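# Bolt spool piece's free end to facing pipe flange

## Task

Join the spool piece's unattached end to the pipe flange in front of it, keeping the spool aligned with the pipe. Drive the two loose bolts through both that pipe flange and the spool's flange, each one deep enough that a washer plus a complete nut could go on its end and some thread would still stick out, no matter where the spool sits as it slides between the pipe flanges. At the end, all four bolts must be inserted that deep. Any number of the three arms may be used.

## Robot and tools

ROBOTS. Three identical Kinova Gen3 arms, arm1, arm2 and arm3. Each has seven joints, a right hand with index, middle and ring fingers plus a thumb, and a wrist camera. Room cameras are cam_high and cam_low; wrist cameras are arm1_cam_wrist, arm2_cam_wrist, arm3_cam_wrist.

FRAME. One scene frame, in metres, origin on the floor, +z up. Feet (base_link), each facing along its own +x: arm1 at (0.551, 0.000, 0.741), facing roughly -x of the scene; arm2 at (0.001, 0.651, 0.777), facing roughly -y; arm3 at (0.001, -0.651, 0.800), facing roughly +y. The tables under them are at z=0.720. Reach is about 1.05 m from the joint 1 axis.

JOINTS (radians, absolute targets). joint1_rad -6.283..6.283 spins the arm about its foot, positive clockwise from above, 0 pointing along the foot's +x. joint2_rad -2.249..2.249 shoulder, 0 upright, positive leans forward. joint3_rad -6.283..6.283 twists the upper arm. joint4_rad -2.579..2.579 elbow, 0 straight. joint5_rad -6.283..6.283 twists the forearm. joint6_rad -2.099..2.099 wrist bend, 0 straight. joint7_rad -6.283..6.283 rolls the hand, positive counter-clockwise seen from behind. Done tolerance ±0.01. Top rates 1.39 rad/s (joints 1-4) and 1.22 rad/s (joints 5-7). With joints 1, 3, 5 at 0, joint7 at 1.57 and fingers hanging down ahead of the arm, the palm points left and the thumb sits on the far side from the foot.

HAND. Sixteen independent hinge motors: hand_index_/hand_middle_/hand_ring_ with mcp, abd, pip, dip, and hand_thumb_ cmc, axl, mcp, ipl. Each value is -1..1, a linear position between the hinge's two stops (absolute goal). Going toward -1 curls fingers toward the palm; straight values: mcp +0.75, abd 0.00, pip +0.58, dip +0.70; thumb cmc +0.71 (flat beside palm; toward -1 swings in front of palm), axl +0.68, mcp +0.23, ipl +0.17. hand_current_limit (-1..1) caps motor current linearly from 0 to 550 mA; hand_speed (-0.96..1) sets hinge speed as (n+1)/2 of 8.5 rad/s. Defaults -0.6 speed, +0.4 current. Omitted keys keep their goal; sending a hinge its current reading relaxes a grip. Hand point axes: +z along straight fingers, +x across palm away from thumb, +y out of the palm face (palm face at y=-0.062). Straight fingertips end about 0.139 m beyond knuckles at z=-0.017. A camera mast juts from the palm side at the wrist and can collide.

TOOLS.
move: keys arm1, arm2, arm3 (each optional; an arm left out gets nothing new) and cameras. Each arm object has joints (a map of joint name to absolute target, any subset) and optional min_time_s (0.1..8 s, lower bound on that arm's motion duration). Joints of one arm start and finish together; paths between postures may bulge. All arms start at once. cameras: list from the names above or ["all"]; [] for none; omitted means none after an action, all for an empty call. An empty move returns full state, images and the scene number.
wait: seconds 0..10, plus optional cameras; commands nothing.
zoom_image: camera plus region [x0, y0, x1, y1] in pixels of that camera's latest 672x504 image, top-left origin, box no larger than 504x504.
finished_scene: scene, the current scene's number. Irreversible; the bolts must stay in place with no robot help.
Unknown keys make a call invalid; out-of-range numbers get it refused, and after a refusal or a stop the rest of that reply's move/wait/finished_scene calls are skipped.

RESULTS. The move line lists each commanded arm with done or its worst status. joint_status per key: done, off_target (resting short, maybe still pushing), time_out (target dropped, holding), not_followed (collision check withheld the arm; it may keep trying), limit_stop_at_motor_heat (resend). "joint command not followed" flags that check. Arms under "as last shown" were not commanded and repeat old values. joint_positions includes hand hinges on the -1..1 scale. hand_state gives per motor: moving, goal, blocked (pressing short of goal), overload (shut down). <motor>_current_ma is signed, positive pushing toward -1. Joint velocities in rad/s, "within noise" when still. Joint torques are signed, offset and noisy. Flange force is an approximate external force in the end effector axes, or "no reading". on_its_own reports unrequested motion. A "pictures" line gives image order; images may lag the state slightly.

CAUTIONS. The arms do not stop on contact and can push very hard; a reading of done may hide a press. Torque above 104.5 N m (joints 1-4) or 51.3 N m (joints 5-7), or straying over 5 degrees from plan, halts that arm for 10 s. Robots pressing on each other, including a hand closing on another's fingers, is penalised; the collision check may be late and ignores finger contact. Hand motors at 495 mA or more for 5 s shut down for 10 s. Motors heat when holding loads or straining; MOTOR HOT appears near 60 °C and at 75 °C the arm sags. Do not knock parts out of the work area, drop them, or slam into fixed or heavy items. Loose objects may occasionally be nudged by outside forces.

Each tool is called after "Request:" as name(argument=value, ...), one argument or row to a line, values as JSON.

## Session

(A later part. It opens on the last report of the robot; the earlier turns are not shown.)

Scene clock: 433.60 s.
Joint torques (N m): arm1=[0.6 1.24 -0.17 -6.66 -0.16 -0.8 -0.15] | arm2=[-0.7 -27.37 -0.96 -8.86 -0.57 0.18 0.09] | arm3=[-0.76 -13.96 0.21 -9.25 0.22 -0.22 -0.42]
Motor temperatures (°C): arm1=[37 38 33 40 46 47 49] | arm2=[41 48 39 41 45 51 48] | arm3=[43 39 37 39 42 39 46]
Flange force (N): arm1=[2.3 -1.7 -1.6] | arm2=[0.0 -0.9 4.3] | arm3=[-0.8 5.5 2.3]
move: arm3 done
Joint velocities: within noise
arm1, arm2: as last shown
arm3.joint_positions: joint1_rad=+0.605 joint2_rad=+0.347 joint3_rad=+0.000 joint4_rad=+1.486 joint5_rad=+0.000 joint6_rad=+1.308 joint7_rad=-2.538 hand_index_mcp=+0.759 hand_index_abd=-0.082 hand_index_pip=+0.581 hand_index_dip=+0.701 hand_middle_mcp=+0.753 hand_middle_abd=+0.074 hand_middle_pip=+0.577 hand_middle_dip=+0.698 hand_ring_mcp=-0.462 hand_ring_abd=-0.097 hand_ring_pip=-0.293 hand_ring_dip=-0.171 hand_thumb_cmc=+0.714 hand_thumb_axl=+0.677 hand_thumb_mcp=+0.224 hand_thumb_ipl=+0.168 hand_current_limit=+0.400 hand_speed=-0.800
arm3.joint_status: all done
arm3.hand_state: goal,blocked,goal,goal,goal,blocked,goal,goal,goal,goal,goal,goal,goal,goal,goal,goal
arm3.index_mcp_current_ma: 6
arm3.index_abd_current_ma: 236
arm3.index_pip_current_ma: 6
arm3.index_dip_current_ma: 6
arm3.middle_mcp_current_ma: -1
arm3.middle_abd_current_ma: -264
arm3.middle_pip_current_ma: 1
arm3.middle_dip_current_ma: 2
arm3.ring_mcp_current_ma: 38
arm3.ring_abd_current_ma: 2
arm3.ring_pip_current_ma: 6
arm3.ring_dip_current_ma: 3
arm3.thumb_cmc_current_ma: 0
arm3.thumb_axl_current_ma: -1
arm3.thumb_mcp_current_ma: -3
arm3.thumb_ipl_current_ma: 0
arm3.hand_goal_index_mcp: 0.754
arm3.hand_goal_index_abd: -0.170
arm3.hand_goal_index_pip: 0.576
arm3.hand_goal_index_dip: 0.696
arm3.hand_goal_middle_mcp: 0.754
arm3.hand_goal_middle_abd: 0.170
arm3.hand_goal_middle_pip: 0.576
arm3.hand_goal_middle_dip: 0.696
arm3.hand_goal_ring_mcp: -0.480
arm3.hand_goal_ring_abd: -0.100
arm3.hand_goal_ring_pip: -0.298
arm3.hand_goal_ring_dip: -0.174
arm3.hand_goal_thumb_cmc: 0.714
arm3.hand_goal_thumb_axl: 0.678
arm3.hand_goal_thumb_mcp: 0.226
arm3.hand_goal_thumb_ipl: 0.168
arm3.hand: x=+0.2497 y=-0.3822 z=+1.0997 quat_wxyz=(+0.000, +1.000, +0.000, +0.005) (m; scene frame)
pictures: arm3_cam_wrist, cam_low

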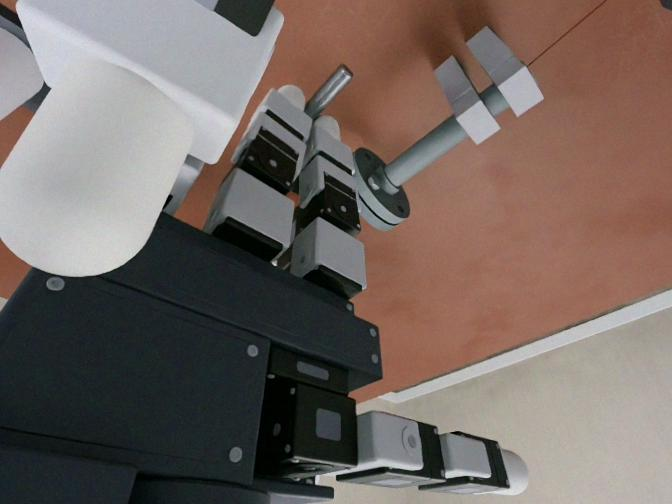

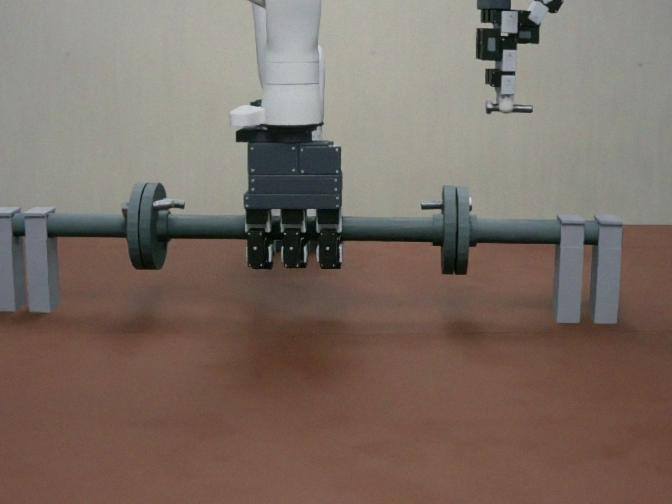

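Request:
move(
  arm3={"joints":{"joint1_rad":-0.0043,"joint2_rad":0.1803,"joint3_rad":0,"joint4_rad":1.8679,"joint5_rad":0,"joint6_rad":1.0635,"joint7_rad":-0.0608},"min_time_s":5},
)

Request:
move(
  arm3={"joints":{"joint1_rad":-0.0035,"joint2_rad":0.2808,"joint3_rad":0,"joint4_rad":2.0024,"joint5_rad":0,"joint6_rad":0.8286,"joint7_rad":-0.06},"min_time_s":2.5},
  cameras=["arm3_cam_wrist","cam_low","cam_high"],
)

Request:
zoom_image(
  camera="cam_high",
  region=[390, 220, 450, 280],
)

Request:
zoom_image(
  camera="cam_low",
  region=[430, 180, 530, 280],
)

Request:
move(
  arm3={"joints":{"joint1_rad":-0.0014,"joint2_rad":0.2950,"joint3_rad":0,"joint4_rad":1.9819,"joint5_rad":0,"joint6_rad":0.8348,"joint7_rad":-0.0579},"min_time_s":1},
)

Request:
move(
  arm3={"joints":{"joint1_rad":-0.0014,"joint2_rad":0.3029,"joint3_rad":0,"joint4_rad":1.9699,"joint5_rad":0,"joint6_rad":0.8389,"joint7_rad":-0.0579},"min_time_s":1},
)

Scene clock: 450.70 s.
Joint torques (N m): arm1=[0.54 1.33 -0.17 -6.63 -0.19 -0.79 -0.16] | arm2=[-0.67 -27.37 -0.92 -8.87 -0.54 0.19 0.1] | arm3=[-0.69 -10.68 0.17 -9.06 0.18 -0.53 -0.42]
Motor temperatures (°C): arm1=[37 38 33 40 46 47 49] | arm2=[41 48 39 41 45 51 48] | arm3=[43 39 37 39 42 39 46]
Flange force (N): arm1=[2.4 -1.7 -1.6] | arm2=[0.1 -0.9 4.4] | arm3=[-3.0 -4.5 1.9]
move: arm3 done
Joint velocities: within noise
arm1.joint_positions: joint1_rad=-0.397 joint2_rad=-0.403 joint3_rad=-0.161 joint4_rad=+1.313 joint5_rad=-0.014 joint6_rad=+2.068 joint7_rad=+1.960 hand_index_mcp=+0.753 hand_index_abd=+0.000 hand_index_pip=+0.577 hand_index_dip=+0.696 hand_middle_mcp=+0.753 hand_middle_abd=+0.000 hand_middle_pip=+0.577 hand_middle_dip=+0.696 hand_ring_mcp=+0.753 hand_ring_abd=+0.000 hand_ring_pip=+0.577 hand_ring_dip=+0.696 hand_thumb_cmc=+0.714 hand_thumb_axl=+0.677 hand_thumb_mcp=+0.224 hand_thumb_ipl=+0.168 hand_current_limit=+0.400 hand_speed=-0.600
arm1.joint_status: not commanded
arm1.hand_state: goal,goal,goal,goal,goal,goal,goal,goal,goal,goal,goal,goal,goal,goal,goal,goal
arm1.index_mcp_current_ma: 0
arm1.index_abd_current_ma: 0
arm1.index_pip_current_ma: 0
arm1.index_dip_current_ma: 0
arm1.middle_mcp_current_ma: 0
arm1.middle_abd_current_ma: 0
arm1.middle_pip_current_ma: 0
arm1.middle_dip_current_ma: 0
arm1.ring_mcp_current_ma: 0
arm1.ring_abd_current_ma: 0
arm1.ring_pip_current_ma: 0
arm1.ring_dip_current_ma: 0
arm1.thumb_cmc_current_ma: 0
arm1.thumb_axl_current_ma: 0
arm1.thumb_mcp_current_ma: -2
arm1.thumb_ipl_current_ma: 0
arm1.hand_goal_index_mcp: 0.754
arm1.hand_goal_index_abd: 0.000
arm1.hand_goal_index_pip: 0.576
arm1.hand_goal_index_dip: 0.696
arm1.hand_goal_middle_mcp: 0.754
arm1.hand_goal_middle_abd: 0.000
arm1.hand_goal_middle_pip: 0.576
arm1.hand_goal_middle_dip: 0.696
arm1.hand_goal_ring_mcp: 0.754
arm1.hand_goal_ring_abd: 0.000
arm1.hand_goal_ring_pip: 0.576
arm1.hand_goal_ring_dip: 0.696
arm1.hand_goal_thumb_cmc: 0.714
arm1.hand_goal_thumb_axl: 0.678
arm1.hand_goal_thumb_mcp: 0.226
arm1.hand_goal_thumb_ipl: 0.168
arm1.hand: x=+0.4890 y=-0.1242 z=+1.3033 quat_wxyz=(+0.014, -0.892, -0.445, +0.084) (m; scene frame)
arm2.joint_positions: joint1_rad=-0.171 joint2_rad=+1.072 joint3_rad=+0.000 joint4_rad=+0.904 joint5_rad=+0.000 joint6_rad=+1.165 joint7_rad=+1.367 hand_index_mcp=+0.762 hand_index_abd=-0.005 hand_index_pip=-0.738 hand_index_dip=-0.087 hand_middle_mcp=+0.760 hand_middle_abd=-0.002 hand_middle_pip=-0.751 hand_middle_dip=-0.065 hand_ring_mcp=+0.761 hand_ring_abd=+0.001 hand_ring_pip=-0.707 hand_ring_dip=-0.151 hand_thumb_cmc=-0.573 hand_thumb_axl=+0.676 hand_thumb_mcp=-0.280 hand_thumb_ipl=-0.639 hand_current_limit=+0.400 hand_speed=-0.700
arm2.joint_status: not commanded
arm2.hand_state: goal,goal,blocked,blocked,goal,goal,blocked,blocked,goal,goal,blocked,blocked,goal,goal,goal,goal
arm2.index_mcp_current_ma: 34
arm2.index_abd_current_ma: -19
arm2.index_pip_current_ma: 289
arm2.index_dip_current_ma: 385
arm2.middle_mcp_current_ma: 26
arm2.middle_abd_current_ma: -5
arm2.middle_pip_current_ma: 224
arm2.middle_dip_current_ma: 385
arm2.ring_mcp_current_ma: 29
arm2.ring_abd_current_ma: 3
arm2.ring_pip_current_ma: 385
arm2.ring_dip_current_ma: 385
arm2.thumb_cmc_current_ma: -12
arm2.thumb_axl_current_ma: -11
arm2.thumb_mcp_current_ma: 2
arm2.thumb_ipl_current_ma: 17
arm2.hand_goal_index_mcp: 0.754
arm2.hand_goal_index_abd: 0.000
arm2.hand_goal_index_pip: -0.800
arm2.hand_goal_index_dip: -0.350
arm2.hand_goal_middle_mcp: 0.754
arm2.hand_goal_middle_abd: 0.000
arm2.hand_goal_middle_pip: -0.800
arm2.hand_goal_middle_dip: -0.350
arm2.hand_goal_ring_mcp: 0.754
arm2.hand_goal_ring_abd: 0.000
arm2.hand_goal_ring_pip: -0.800
arm2.hand_goal_ring_dip: -0.350
arm2.hand_goal_thumb_cmc: -0.570
arm2.hand_goal_thumb_axl: 0.678
arm2.hand_goal_thumb_mcp: -0.280
arm2.hand_goal_thumb_ipl: -0.642
arm2.hand: x=+0.1481 y=-0.0319 z=+0.8459 quat_wxyz=(+0.004, +0.731, +0.682, -0.005) (m; scene frame)
arm3.joint_positions: joint1_rad=-0.004 joint2_rad=+0.180 joint3_rad=+0.000 joint4_rad=+1.868 joint5_rad=+0.000 joint6_rad=+1.064 joint7_rad=-0.061 hand_index_mcp=+0.758 hand_index_abd=-0.082 hand_index_pip=+0.580 hand_index_dip=+0.701 hand_middle_mcp=+0.752 hand_middle_abd=+0.074 hand_middle_pip=+0.577 hand_middle_dip=+0.698 hand_ring_mcp=-0.462 hand_ring_abd=-0.097 hand_ring_pip=-0.293 hand_ring_dip=-0.171 hand_thumb_cmc=+0.714 hand_thumb_axl=+0.677 hand_thumb_mcp=+0.224 hand_thumb_ipl=+0.168 hand_current_limit=+0.400 hand_speed=-0.800
arm3.joint_status: all done
arm3.hand_state: goal,blocked,goal,goal,goal,blocked,goal,goal,goal,goal,goal,goal,goal,goal,goal,goal
arm3.index_mcp_current_ma: 5
arm3.index_abd_current_ma: 236
arm3.index_pip_current_ma: 5
arm3.index_dip_current_ma: 6
arm3.middle_mcp_current_ma: -1
arm3.middle_abd_current_ma: -264
arm3.middle_pip_current_ma: 0
arm3.middle_dip_current_ma: 2
arm3.ring_mcp_current_ma: 38
arm3.ring_abd_current_ma: 2
arm3.ring_pip_current_ma: 6
arm3.ring_dip_current_ma: 3
arm3.thumb_cmc_current_ma: 0
arm3.thumb_axl_current_ma: -1
arm3.thumb_mcp_current_ma: -3
arm3.thumb_ipl_current_ma: 0
arm3.hand_goal_index_mcp: 0.754
arm3.hand_goal_index_abd: -0.170
arm3.hand_goal_index_pip: 0.576
arm3.hand_goal_index_dip: 0.696
arm3.hand_goal_middle_mcp: 0.754
arm3.hand_goal_middle_abd: 0.170
arm3.hand_goal_middle_pip: 0.576
arm3.hand_goal_middle_dip: 0.696
arm3.hand_goal_ring_mcp: -0.480
arm3.hand_goal_ring_abd: -0.100
arm3.hand_goal_ring_pip: -0.298
arm3.hand_goal_ring_dip: -0.174
arm3.hand_goal_thumb_cmc: 0.714
arm3.hand_goal_thumb_axl: 0.678
arm3.hand_goal_thumb_mcp: 0.226
arm3.hand_goal_thumb_ipl: 0.168
arm3.hand: x=+0.0490 y=-0.2036 z=+1.0558 quat_wxyz=(+0.005, +0.027, +0.999, +0.015) (m; scene frame)
pictures: none

Scene clock: 453.53 s.
Joint torques (N m): arm1=[0.45 1.24 -0.16 -6.55 -0.16 -0.78 -0.19] | arm2=[-0.67 -27.38 -0.93 -8.86 -0.58 0.17 0.1] | arm3=[-0.69 -11.41 0.21 -7.88 0.21 -0.57 -0.37]
Motor temperatures (°C): arm1=[37 38 33 40 46 47 49] | arm2=[41 48 39 41 45 51 48] | arm3=[43 39 37 39 42 39 46]
Flange force (N): arm1=[2.1 -1.7 -2.0] | arm2=[0.0 -0.9 4.3] | arm3=[-3.1 -4.3 0.6]
move: arm3 done
Joint velocities: within noise
arm1, arm2: as last shown
arm3.joint_positions: joint1_rad=-0.003 joint2_rad=+0.281 joint3_rad=+0.000 joint4_rad=+2.002 joint5_rad=+0.000 joint6_rad=+0.829 joint7_rad=-0.060 hand_index_mcp=+0.758 hand_index_abd=-0.082 hand_index_pip=+0.580 hand_index_dip=+0.701 hand_middle_mcp=+0.752 hand_middle_abd=+0.074 hand_middle_pip=+0.577 hand_middle_dip=+0.698 hand_ring_mcp=-0.462 hand_ring_abd=-0.097 hand_ring_pip=-0.293 hand_ring_dip=-0.171 hand_thumb_cmc=+0.714 hand_thumb_axl=+0.677 hand_thumb_mcp=+0.224 hand_thumb_ipl=+0.168 hand_current_limit=+0.400 hand_speed=-0.800
arm3.joint_status: all done
arm3.hand_state: goal,blocked,goal,goal,goal,blocked,goal,goal,goal,goal,goal,goal,goal,goal,goal,goal
arm3.index_mcp_current_ma: 5
arm3.index_abd_current_ma: 236
arm3.index_pip_current_ma: 5
arm3.index_dip_current_ma: 6
arm3.middle_mcp_current_ma: -1
arm3.middle_abd_current_ma: -264
arm3.middle_pip_current_ma: 0
arm3.middle_dip_current_ma: 2
arm3.ring_mcp_current_ma: 38
arm3.ring_abd_current_ma: 2
arm3.ring_pip_current_ma: 6
arm3.ring_dip_current_ma: 3
arm3.thumb_cmc_current_ma: 0
arm3.thumb_axl_current_ma: -1
arm3.thumb_mcp_current_ma: -3
arm3.thumb_ipl_current_ma: 0
arm3.hand_goal_index_mcp: 0.754
arm3.hand_goal_index_abd: -0.170
arm3.hand_goal_index_pip: 0.576
arm3.hand_goal_index_dip: 0.696
arm3.hand_goal_middle_mcp: 0.754
arm3.hand_goal_middle_abd: 0.170
arm3.hand_goal_middle_pip: 0.576
arm3.hand_goal_middle_dip: 0.696
arm3.hand_goal_ring_mcp: -0.480
arm3.hand_goal_ring_abd: -0.100
arm3.hand_goal_ring_pip: -0.298
arm3.hand_goal_ring_dip: -0.174
arm3.hand_goal_thumb_cmc: 0.714
arm3.hand_goal_thumb_axl: 0.678
arm3.hand_goal_thumb_mcp: 0.226
arm3.hand_goal_thumb_ipl: 0.168
arm3.hand: x=+0.0500 y=-0.2037 z=+0.9851 quat_wxyz=(+0.005, +0.027, +0.999, +0.015) (m; scene frame)
pictures: arm3_cam_wrist, cam_high, cam_low

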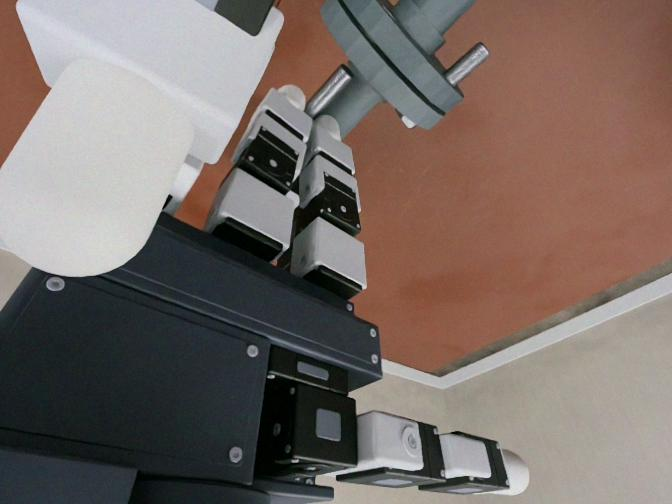

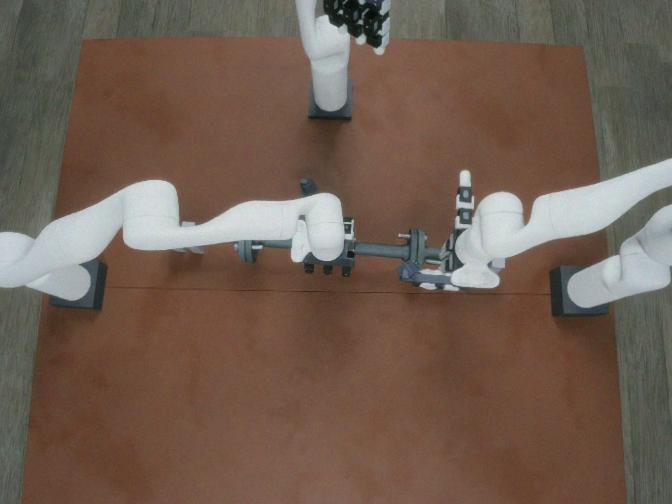

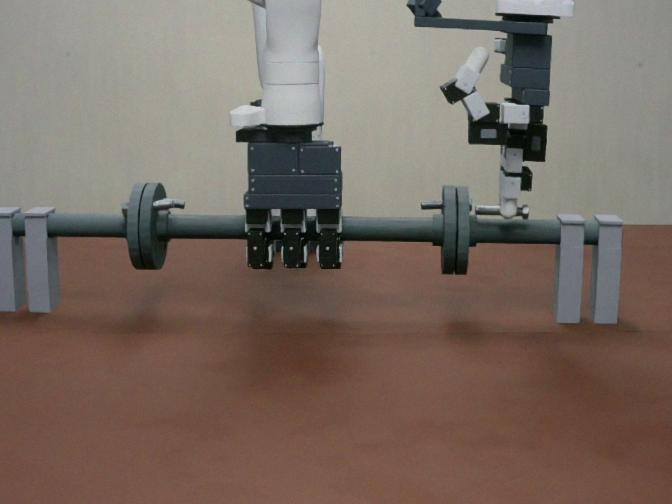

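Scaled by 8.400.

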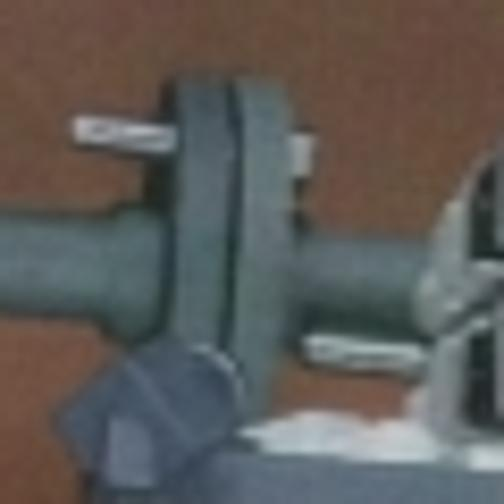

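Scaled by 5.040.

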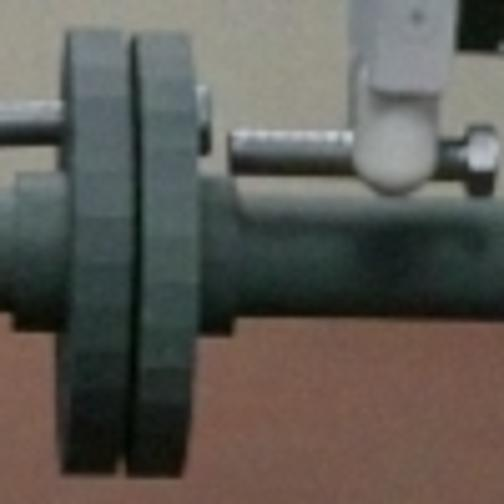

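Scene clock: 454.83 s.
Joint torques (N m): arm1=[0.61 1.27 -0.2 -6.61 -0.15 -0.79 -0.15] | arm2=[-0.71 -27.36 -0.96 -8.88 -0.58 0.18 0.1] | arm3=[-0.75 -11.67 0.12 -7.86 0.14 -0.59 -0.38]
Motor temperatures (°C): arm1=[37 38 33 40 46 47 49] | arm2=[41 48 39 41 45 51 48] | arm3=[43 39 37 39 42 39 46]
Flange force (N): arm1=[2.4 -1.8 -1.7] | arm2=[0.1 -1.0 4.3] | arm3=[-3.3 -4.2 0.4]
move: arm3 done
Joint velocities: within noise
arm1, arm2: as last shown
arm3.joint_positions: joint1_rad=-0.001 joint2_rad=+0.295 joint3_rad=+0.000 joint4_rad=+1.982 joint5_rad=+0.000 joint6_rad=+0.835 joint7_rad=-0.058 hand_index_mcp=+0.758 hand_index_abd=-0.082 hand_index_pip=+0.580 hand_index_dip=+0.701 hand_middle_mcp=+0.752 hand_middle_abd=+0.074 hand_middle_pip=+0.577 hand_middle_dip=+0.698 hand_ring_mcp=-0.462 hand_ring_abd=-0.097 hand_ring_pip=-0.293 hand_ring_dip=-0.171 hand_thumb_cmc=+0.714 hand_thumb_axl=+0.677 hand_thumb_mcp=+0.224 hand_thumb_ipl=+0.168 hand_current_limit=+0.400 hand_speed=-0.800
arm3.joint_status: all done
arm3.hand_state: goal,blocked,goal,goal,goal,blocked,goal,goal,goal,goal,goal,goal,goal,goal,goal,goal
arm3.index_mcp_current_ma: 5
arm3.index_abd_current_ma: 236
arm3.index_pip_current_ma: 5
arm3.index_dip_current_ma: 6
arm3.middle_mcp_current_ma: -1
arm3.middle_abd_current_ma: -264
arm3.middle_pip_current_ma: 0
arm3.middle_dip_current_ma: 2
arm3.ring_mcp_current_ma: 38
arm3.ring_abd_current_ma: 2
arm3.ring_pip_current_ma: 6
arm3.ring_dip_current_ma: 3
arm3.thumb_cmc_current_ma: 0
arm3.thumb_axl_current_ma: -1
arm3.thumb_mcp_current_ma: -3
arm3.thumb_ipl_current_ma: 0
arm3.hand_goal_index_mcp: 0.754
arm3.hand_goal_index_abd: -0.170
arm3.hand_goal_index_pip: 0.576
arm3.hand_goal_index_dip: 0.696
arm3.hand_goal_middle_mcp: 0.754
arm3.hand_goal_middle_abd: 0.170
arm3.hand_goal_middle_pip: 0.576
arm3.hand_goal_middle_dip: 0.696
arm3.hand_goal_ring_mcp: -0.480
arm3.hand_goal_ring_abd: -0.100
arm3.hand_goal_ring_pip: -0.298
arm3.hand_goal_ring_dip: -0.174
arm3.hand_goal_thumb_cmc: 0.714
arm3.hand_goal_thumb_axl: 0.678
arm3.hand_goal_thumb_mcp: 0.226
arm3.hand_goal_thumb_ipl: 0.168
arm3.hand: x=+0.0508 y=-0.1968 z=+0.9849 quat_wxyz=(+0.005, +0.027, +0.999, +0.015) (m; scene frame)
pictures: none

Scene clock: 456.13 s.
Joint torques (N m): arm1=[0.52 1.22 -0.17 -6.7 -0.17 -0.81 -0.18] | arm2=[-0.71 -27.34 -0.94 -8.88 -0.58 0.18 0.12] | arm3=[-0.68 -12.13 0.2 -8.63 0.19 -1.07 -0.38]
Motor temperatures (°C): arm1=[37 38 33 40 46 47 49] | arm2=[41 48 39 41 45 51 48] | arm3=[43 39 37 39 42 39 46]
Flange force (N): arm1=[2.3 -1.7 -1.5] | arm2=[0.2 -0.9 4.3] | arm3=[-3.1 -5.4 0.5]
move: arm3 done
Joint velocities: within noise
arm1, arm2: as last shown
arm3.joint_positions: joint1_rad=-0.001 joint2_rad=+0.303 joint3_rad=+0.000 joint4_rad=+1.970 joint5_rad=+0.000 joint6_rad=+0.839 joint7_rad=-0.058 hand_index_mcp=+0.767 hand_index_abd=-0.082 hand_index_pip=+0.583 hand_index_dip=+0.701 hand_middle_mcp=+0.761 hand_middle_abd=+0.074 hand_middle_pip=+0.580 hand_middle_dip=+0.698 hand_ring_mcp=-0.462 hand_ring_abd=-0.097 hand_ring_pip=-0.293 hand_ring_dip=-0.171 hand_thumb_cmc=+0.714 hand_thumb_axl=+0.677 hand_thumb_mcp=+0.224 hand_thumb_ipl=+0.168 hand_current_limit=+0.400 hand_speed=-0.800
arm3.joint_status: all done
arm3.hand_state: goal,blocked,goal,goal,goal,blocked,goal,goal,goal,goal,goal,goal,goal,goal,goal,goal
arm3.index_mcp_current_ma: 25
arm3.index_abd_current_ma: 236
arm3.index_pip_current_ma: 10
arm3.index_dip_current_ma: 6
arm3.middle_mcp_current_ma: 11
arm3.middle_abd_current_ma: -264
arm3.middle_pip_current_ma: 4
arm3.middle_dip_current_ma: 2
arm3.ring_mcp_current_ma: 38
arm3.ring_abd_current_ma: 2
arm3.ring_pip_current_ma: 6
arm3.ring_dip_current_ma: 3
arm3.thumb_cmc_current_ma: 0
arm3.thumb_axl_current_ma: -1
arm3.thumb_mcp_current_ma: -3
arm3.thumb_ipl_current_ma: 0
arm3.hand_goal_index_mcp: 0.754
arm3.hand_goal_index_abd: -0.170
arm3.hand_goal_index_pip: 0.576
arm3.hand_goal_index_dip: 0.696
arm3.hand_goal_middle_mcp: 0.754
arm3.hand_goal_middle_abd: 0.170
arm3.hand_goal_middle_pip: 0.576
arm3.hand_goal_middle_dip: 0.696
arm3.hand_goal_ring_mcp: -0.480
arm3.hand_goal_ring_abd: -0.100
arm3.hand_goal_ring_pip: -0.298
arm3.hand_goal_ring_dip: -0.174
arm3.hand_goal_thumb_cmc: 0.714
arm3.hand_goal_thumb_axl: 0.678
arm3.hand_goal_thumb_mcp: 0.226
arm3.hand_goal_thumb_ipl: 0.168
arm3.hand: x=+0.0507 y=-0.1927 z=+0.9849 quat_wxyz=(+0.005, +0.027, +0.999, +0.015) (m; scene frame)
pictures: none

Request:
move(
  arm3={"joints":{"joint1_rad":-0.0030,"joint2_rad":0.2900,"joint3_rad":0,"joint4_rad":1.9885,"joint5_rad":0,"joint6_rad":0.8331,"joint7_rad":-0.0595},"min_time_s":1},
)

Request:
move(
  arm3={"joints":{"joint1_rad":-0.0045,"joint2_rad":0.3188,"joint3_rad":0,"joint4_rad":1.9439,"joint5_rad":0,"joint6_rad":0.8789,"joint7_rad":-0.061},"min_time_s":1.5},
  cameras=["cam_low","cam_high"],
)

Request:
zoom_image(
  camera="cam_high",
  region=[390, 220, 450, 280],
)

Request:
zoom_image(
  camera="cam_low",
  region=[430, 180, 530, 280],
)

Request:
move(
  arm3={"joints":{"joint1_rad":-0.0039,"joint2_rad":0.3267,"joint3_rad":0,"joint4_rad":1.9317,"joint5_rad":0,"joint6_rad":0.8832,"joint7_rad":-0.0604},"min_time_s":1},
)

Scene clock: 464.60 s.
Joint torques (N m): arm1=[0.5 1.23 -0.18 -6.54 -0.13 -0.79 -0.2] | arm2=[-0.69 -27.34 -0.91 -8.89 -0.58 0.17 0.13] | arm3=[-0.71 -11.53 0.24 -7.89 0.17 -0.56 -0.38]
Motor temperatures (°C): arm1=[37 38 33 40 46 47 48] | arm2=[41 48 39 41 45 51 48] | arm3=[43 39 37 39 42 39 46]
Flange force (N): arm1=[2.2 -1.8 -2.1] | arm2=[0.2 -0.9 4.3] | arm3=[-3.2 -4.4 0.5]
move: arm3 done
Joint velocities: within noise
arm1, arm2: as last shown
arm3.joint_positions: joint1_rad=-0.003 joint2_rad=+0.290 joint3_rad=+0.000 joint4_rad=+1.988 joint5_rad=+0.000 joint6_rad=+0.833 joint7_rad=-0.059 hand_index_mcp=+0.759 hand_index_abd=-0.082 hand_index_pip=+0.581 hand_index_dip=+0.701 hand_middle_mcp=+0.754 hand_middle_abd=+0.074 hand_middle_pip=+0.577 hand_middle_dip=+0.698 hand_ring_mcp=-0.462 hand_ring_abd=-0.097 hand_ring_pip=-0.293 hand_ring_dip=-0.171 hand_thumb_cmc=+0.714 hand_thumb_axl=+0.677 hand_thumb_mcp=+0.224 hand_thumb_ipl=+0.168 hand_current_limit=+0.400 hand_speed=-0.800
arm3.joint_status: all done
arm3.hand_state: goal,blocked,goal,goal,goal,blocked,goal,goal,goal,goal,goal,goal,goal,goal,goal,goal
arm3.index_mcp_current_ma: 7
arm3.index_abd_current_ma: 236
arm3.index_pip_current_ma: 6
arm3.index_dip_current_ma: 6
arm3.middle_mcp_current_ma: 0
arm3.middle_abd_current_ma: -264
arm3.middle_pip_current_ma: 1
arm3.middle_dip_current_ma: 2
arm3.ring_mcp_current_ma: 38
arm3.ring_abd_current_ma: 2
arm3.ring_pip_current_ma: 6
arm3.ring_dip_current_ma: 3
arm3.thumb_cmc_current_ma: 0
arm3.thumb_axl_current_ma: -1
arm3.thumb_mcp_current_ma: -3
arm3.thumb_ipl_current_ma: 0
arm3.hand_goal_index_mcp: 0.754
arm3.hand_goal_index_abd: -0.170
arm3.hand_goal_index_pip: 0.576
arm3.hand_goal_index_dip: 0.696
arm3.hand_goal_middle_mcp: 0.754
arm3.hand_goal_middle_abd: 0.170
arm3.hand_goal_middle_pip: 0.576
arm3.hand_goal_middle_dip: 0.696
arm3.hand_goal_ring_mcp: -0.480
arm3.hand_goal_ring_abd: -0.100
arm3.hand_goal_ring_pip: -0.298
arm3.hand_goal_ring_dip: -0.174
arm3.hand_goal_thumb_cmc: 0.714
arm3.hand_goal_thumb_axl: 0.678
arm3.hand_goal_thumb_mcp: 0.226
arm3.hand_goal_thumb_ipl: 0.168
arm3.hand: x=+0.0502 y=-0.1990 z=+0.9852 quat_wxyz=(+0.005, +0.027, +0.999, +0.015) (m; scene frame)
pictures: none

Scene clock: 466.40 s.
Joint torques (N m): arm1=[0.51 1.22 -0.2 -6.67 -0.17 -0.82 -0.18] | arm2=[-0.7 -27.39 -0.95 -8.9 -0.58 0.17 0.12] | arm3=[-0.7 -12.1 0.15 -7.84 0.2 -0.52 -0.4]
Motor temperatures (°C): arm1=[37 38 33 40 46 47 48] | arm2=[41 48 39 41 45 51 48] | arm3=[43 39 37 39 42 39 46]
Flange force (N): arm1=[2.4 -1.8 -1.7] | arm2=[0.1 -0.9 4.4] | arm3=[-3.2 -4.1 0.5]
move: arm3 done
Joint velocities: within noise
arm1, arm2: as last shown
arm3.joint_positions: joint1_rad=-0.004 joint2_rad=+0.319 joint3_rad=+0.000 joint4_rad=+1.944 joint5_rad=+0.000 joint6_rad=+0.879 joint7_rad=-0.061 hand_index_mcp=+0.759 hand_index_abd=-0.082 hand_index_pip=+0.581 hand_index_dip=+0.701 hand_middle_mcp=+0.753 hand_middle_abd=+0.074 hand_middle_pip=+0.577 hand_middle_dip=+0.698 hand_ring_mcp=-0.462 hand_ring_abd=-0.097 hand_ring_pip=-0.293 hand_ring_dip=-0.171 hand_thumb_cmc=+0.714 hand_thumb_axl=+0.677 hand_thumb_mcp=+0.224 hand_thumb_ipl=+0.168 hand_current_limit=+0.400 hand_speed=-0.800
arm3.joint_status: all done
arm3.hand_state: goal,blocked,goal,goal,goal,blocked,goal,goal,goal,goal,goal,goal,goal,goal,goal,goal
arm3.index_mcp_current_ma: 6
arm3.index_abd_current_ma: 236
arm3.index_pip_current_ma: 6
arm3.index_dip_current_ma: 6
arm3.middle_mcp_current_ma: -1
arm3.middle_abd_current_ma: -264
arm3.middle_pip_current_ma: 1
arm3.middle_dip_current_ma: 2
arm3.ring_mcp_current_ma: 38
arm3.ring_abd_current_ma: 2
arm3.ring_pip_current_ma: 6
arm3.ring_dip_current_ma: 3
arm3.thumb_cmc_current_ma: 0
arm3.thumb_axl_current_ma: -1
arm3.thumb_mcp_current_ma: -3
arm3.thumb_ipl_current_ma: 0
arm3.hand_goal_index_mcp: 0.754
arm3.hand_goal_index_abd: -0.170
arm3.hand_goal_index_pip: 0.576
arm3.hand_goal_index_dip: 0.696
arm3.hand_goal_middle_mcp: 0.754
arm3.hand_goal_middle_abd: 0.170
arm3.hand_goal_middle_pip: 0.576
arm3.hand_goal_middle_dip: 0.696
arm3.hand_goal_ring_mcp: -0.480
arm3.hand_goal_ring_abd: -0.100
arm3.hand_goal_ring_pip: -0.298
arm3.hand_goal_ring_dip: -0.174
arm3.hand_goal_thumb_cmc: 0.714
arm3.hand_goal_thumb_axl: 0.678
arm3.hand_goal_thumb_mcp: 0.226
arm3.hand_goal_thumb_ipl: 0.168
arm3.hand: x=+0.0496 y=-0.1933 z=+0.9826 quat_wxyz=(+0.005, +0.028, +1.000, +0.000) (m; scene frame)
pictures: cam_high, cam_low

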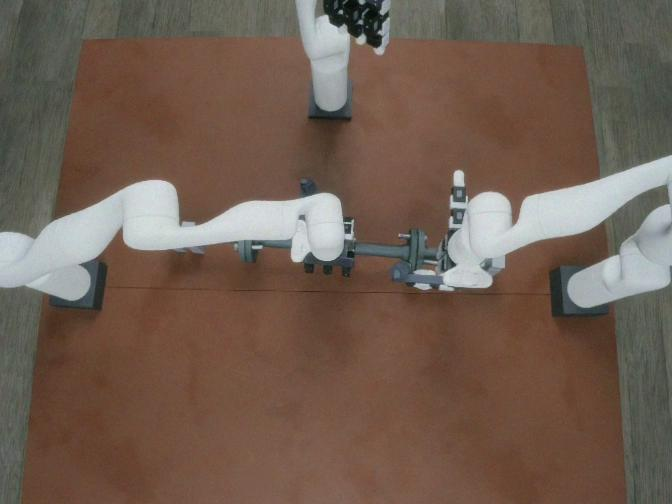

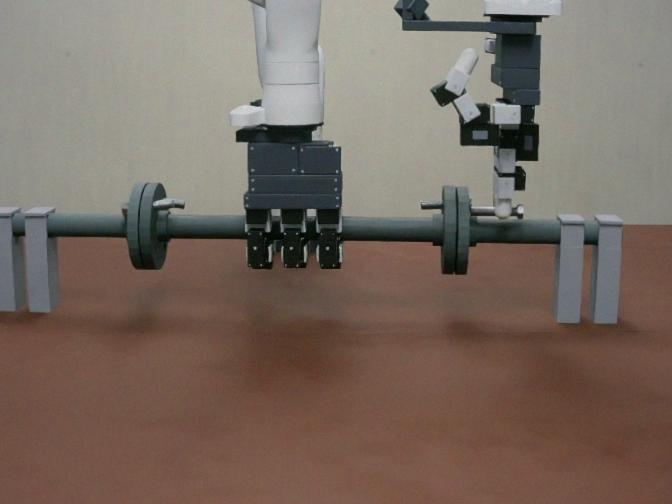

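Scaled by 8.400.

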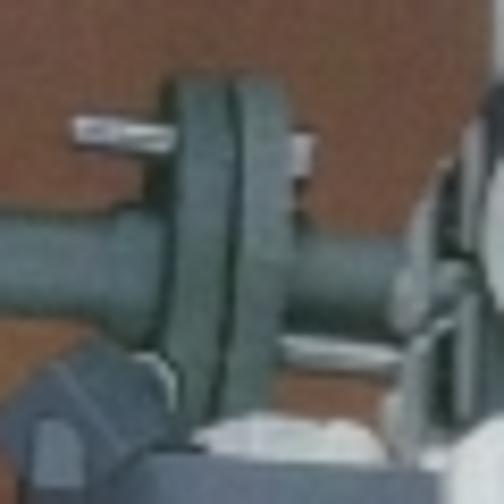

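Scaled by 5.040.

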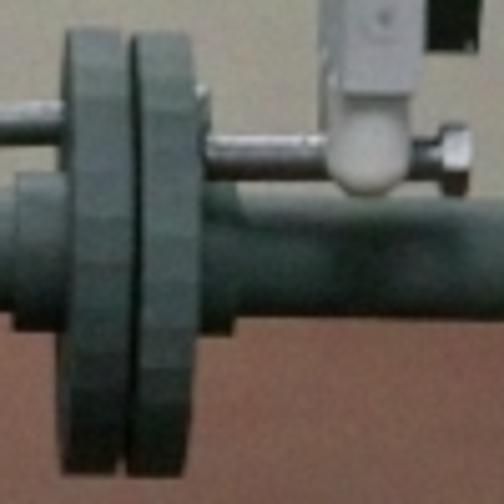

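Scene clock: 467.70 s.
Joint torques (N m): arm1=[0.56 1.22 -0.21 -6.55 -0.18 -0.76 -0.1] | arm2=[-0.68 -27.38 -0.96 -8.88 -0.58 0.19 0.1] | arm3=[-0.7 -12.55 0.24 -8.73 0.28 -1.03 -0.38]
Motor temperatures (°C): arm1=[37 38 33 40 46 47 48] | arm2=[41 48 39 41 45 51 48] | arm3=[43 39 37 39 42 39 46]
Flange force (N): arm1=[2.1 -1.8 -2.0] | arm2=[0.1 -0.9 4.4] | arm3=[-3.0 -5.7 0.7]
move: arm3 done
Joint velocities: within noise
arm1, arm2: as last shown
arm3.joint_positions: joint1_rad=-0.004 joint2_rad=+0.327 joint3_rad=+0.000 joint4_rad=+1.932 joint5_rad=+0.000 joint6_rad=+0.883 joint7_rad=-0.060 hand_index_mcp=+0.767 hand_index_abd=-0.082 hand_index_pip=+0.583 hand_index_dip=+0.701 hand_middle_mcp=+0.761 hand_middle_abd=+0.074 hand_middle_pip=+0.580 hand_middle_dip=+0.698 hand_ring_mcp=-0.462 hand_ring_abd=-0.097 hand_ring_pip=-0.293 hand_ring_dip=-0.171 hand_thumb_cmc=+0.714 hand_thumb_axl=+0.677 hand_thumb_mcp=+0.224 hand_thumb_ipl=+0.168 hand_current_limit=+0.400 hand_speed=-0.800
arm3.joint_status: all done
arm3.hand_state: goal,blocked,goal,goal,goal,blocked,goal,goal,goal,goal,goal,goal,goal,goal,goal,goal
arm3.index_mcp_current_ma: 25
arm3.index_abd_current_ma: 236
arm3.index_pip_current_ma: 10
arm3.index_dip_current_ma: 6
arm3.middle_mcp_current_ma: 11
arm3.middle_abd_current_ma: -264
arm3.middle_pip_current_ma: 5
arm3.middle_dip_current_ma: 2
arm3.ring_mcp_current_ma: 38
arm3.ring_abd_current_ma: 2
arm3.ring_pip_current_ma: 6
arm3.ring_dip_current_ma: 3
arm3.thumb_cmc_current_ma: 0
arm3.thumb_axl_current_ma: -1
arm3.thumb_mcp_current_ma: -3
arm3.thumb_ipl_current_ma: 0
arm3.hand_goal_index_mcp: 0.754
arm3.hand_goal_index_abd: -0.170
arm3.hand_goal_index_pip: 0.576
arm3.hand_goal_index_dip: 0.696
arm3.hand_goal_middle_mcp: 0.754
arm3.hand_goal_middle_abd: 0.170
arm3.hand_goal_middle_pip: 0.576
arm3.hand_goal_middle_dip: 0.696
arm3.hand_goal_ring_mcp: -0.480
arm3.hand_goal_ring_abd: -0.100
arm3.hand_goal_ring_pip: -0.298
arm3.hand_goal_ring_dip: -0.174
arm3.hand_goal_thumb_cmc: 0.714
arm3.hand_goal_thumb_axl: 0.678
arm3.hand_goal_thumb_mcp: 0.226
arm3.hand_goal_thumb_ipl: 0.168
arm3.hand: x=+0.0498 y=-0.1892 z=+0.9827 quat_wxyz=(+0.005, +0.028, +1.000, +0.000) (m; scene frame)
pictures: none


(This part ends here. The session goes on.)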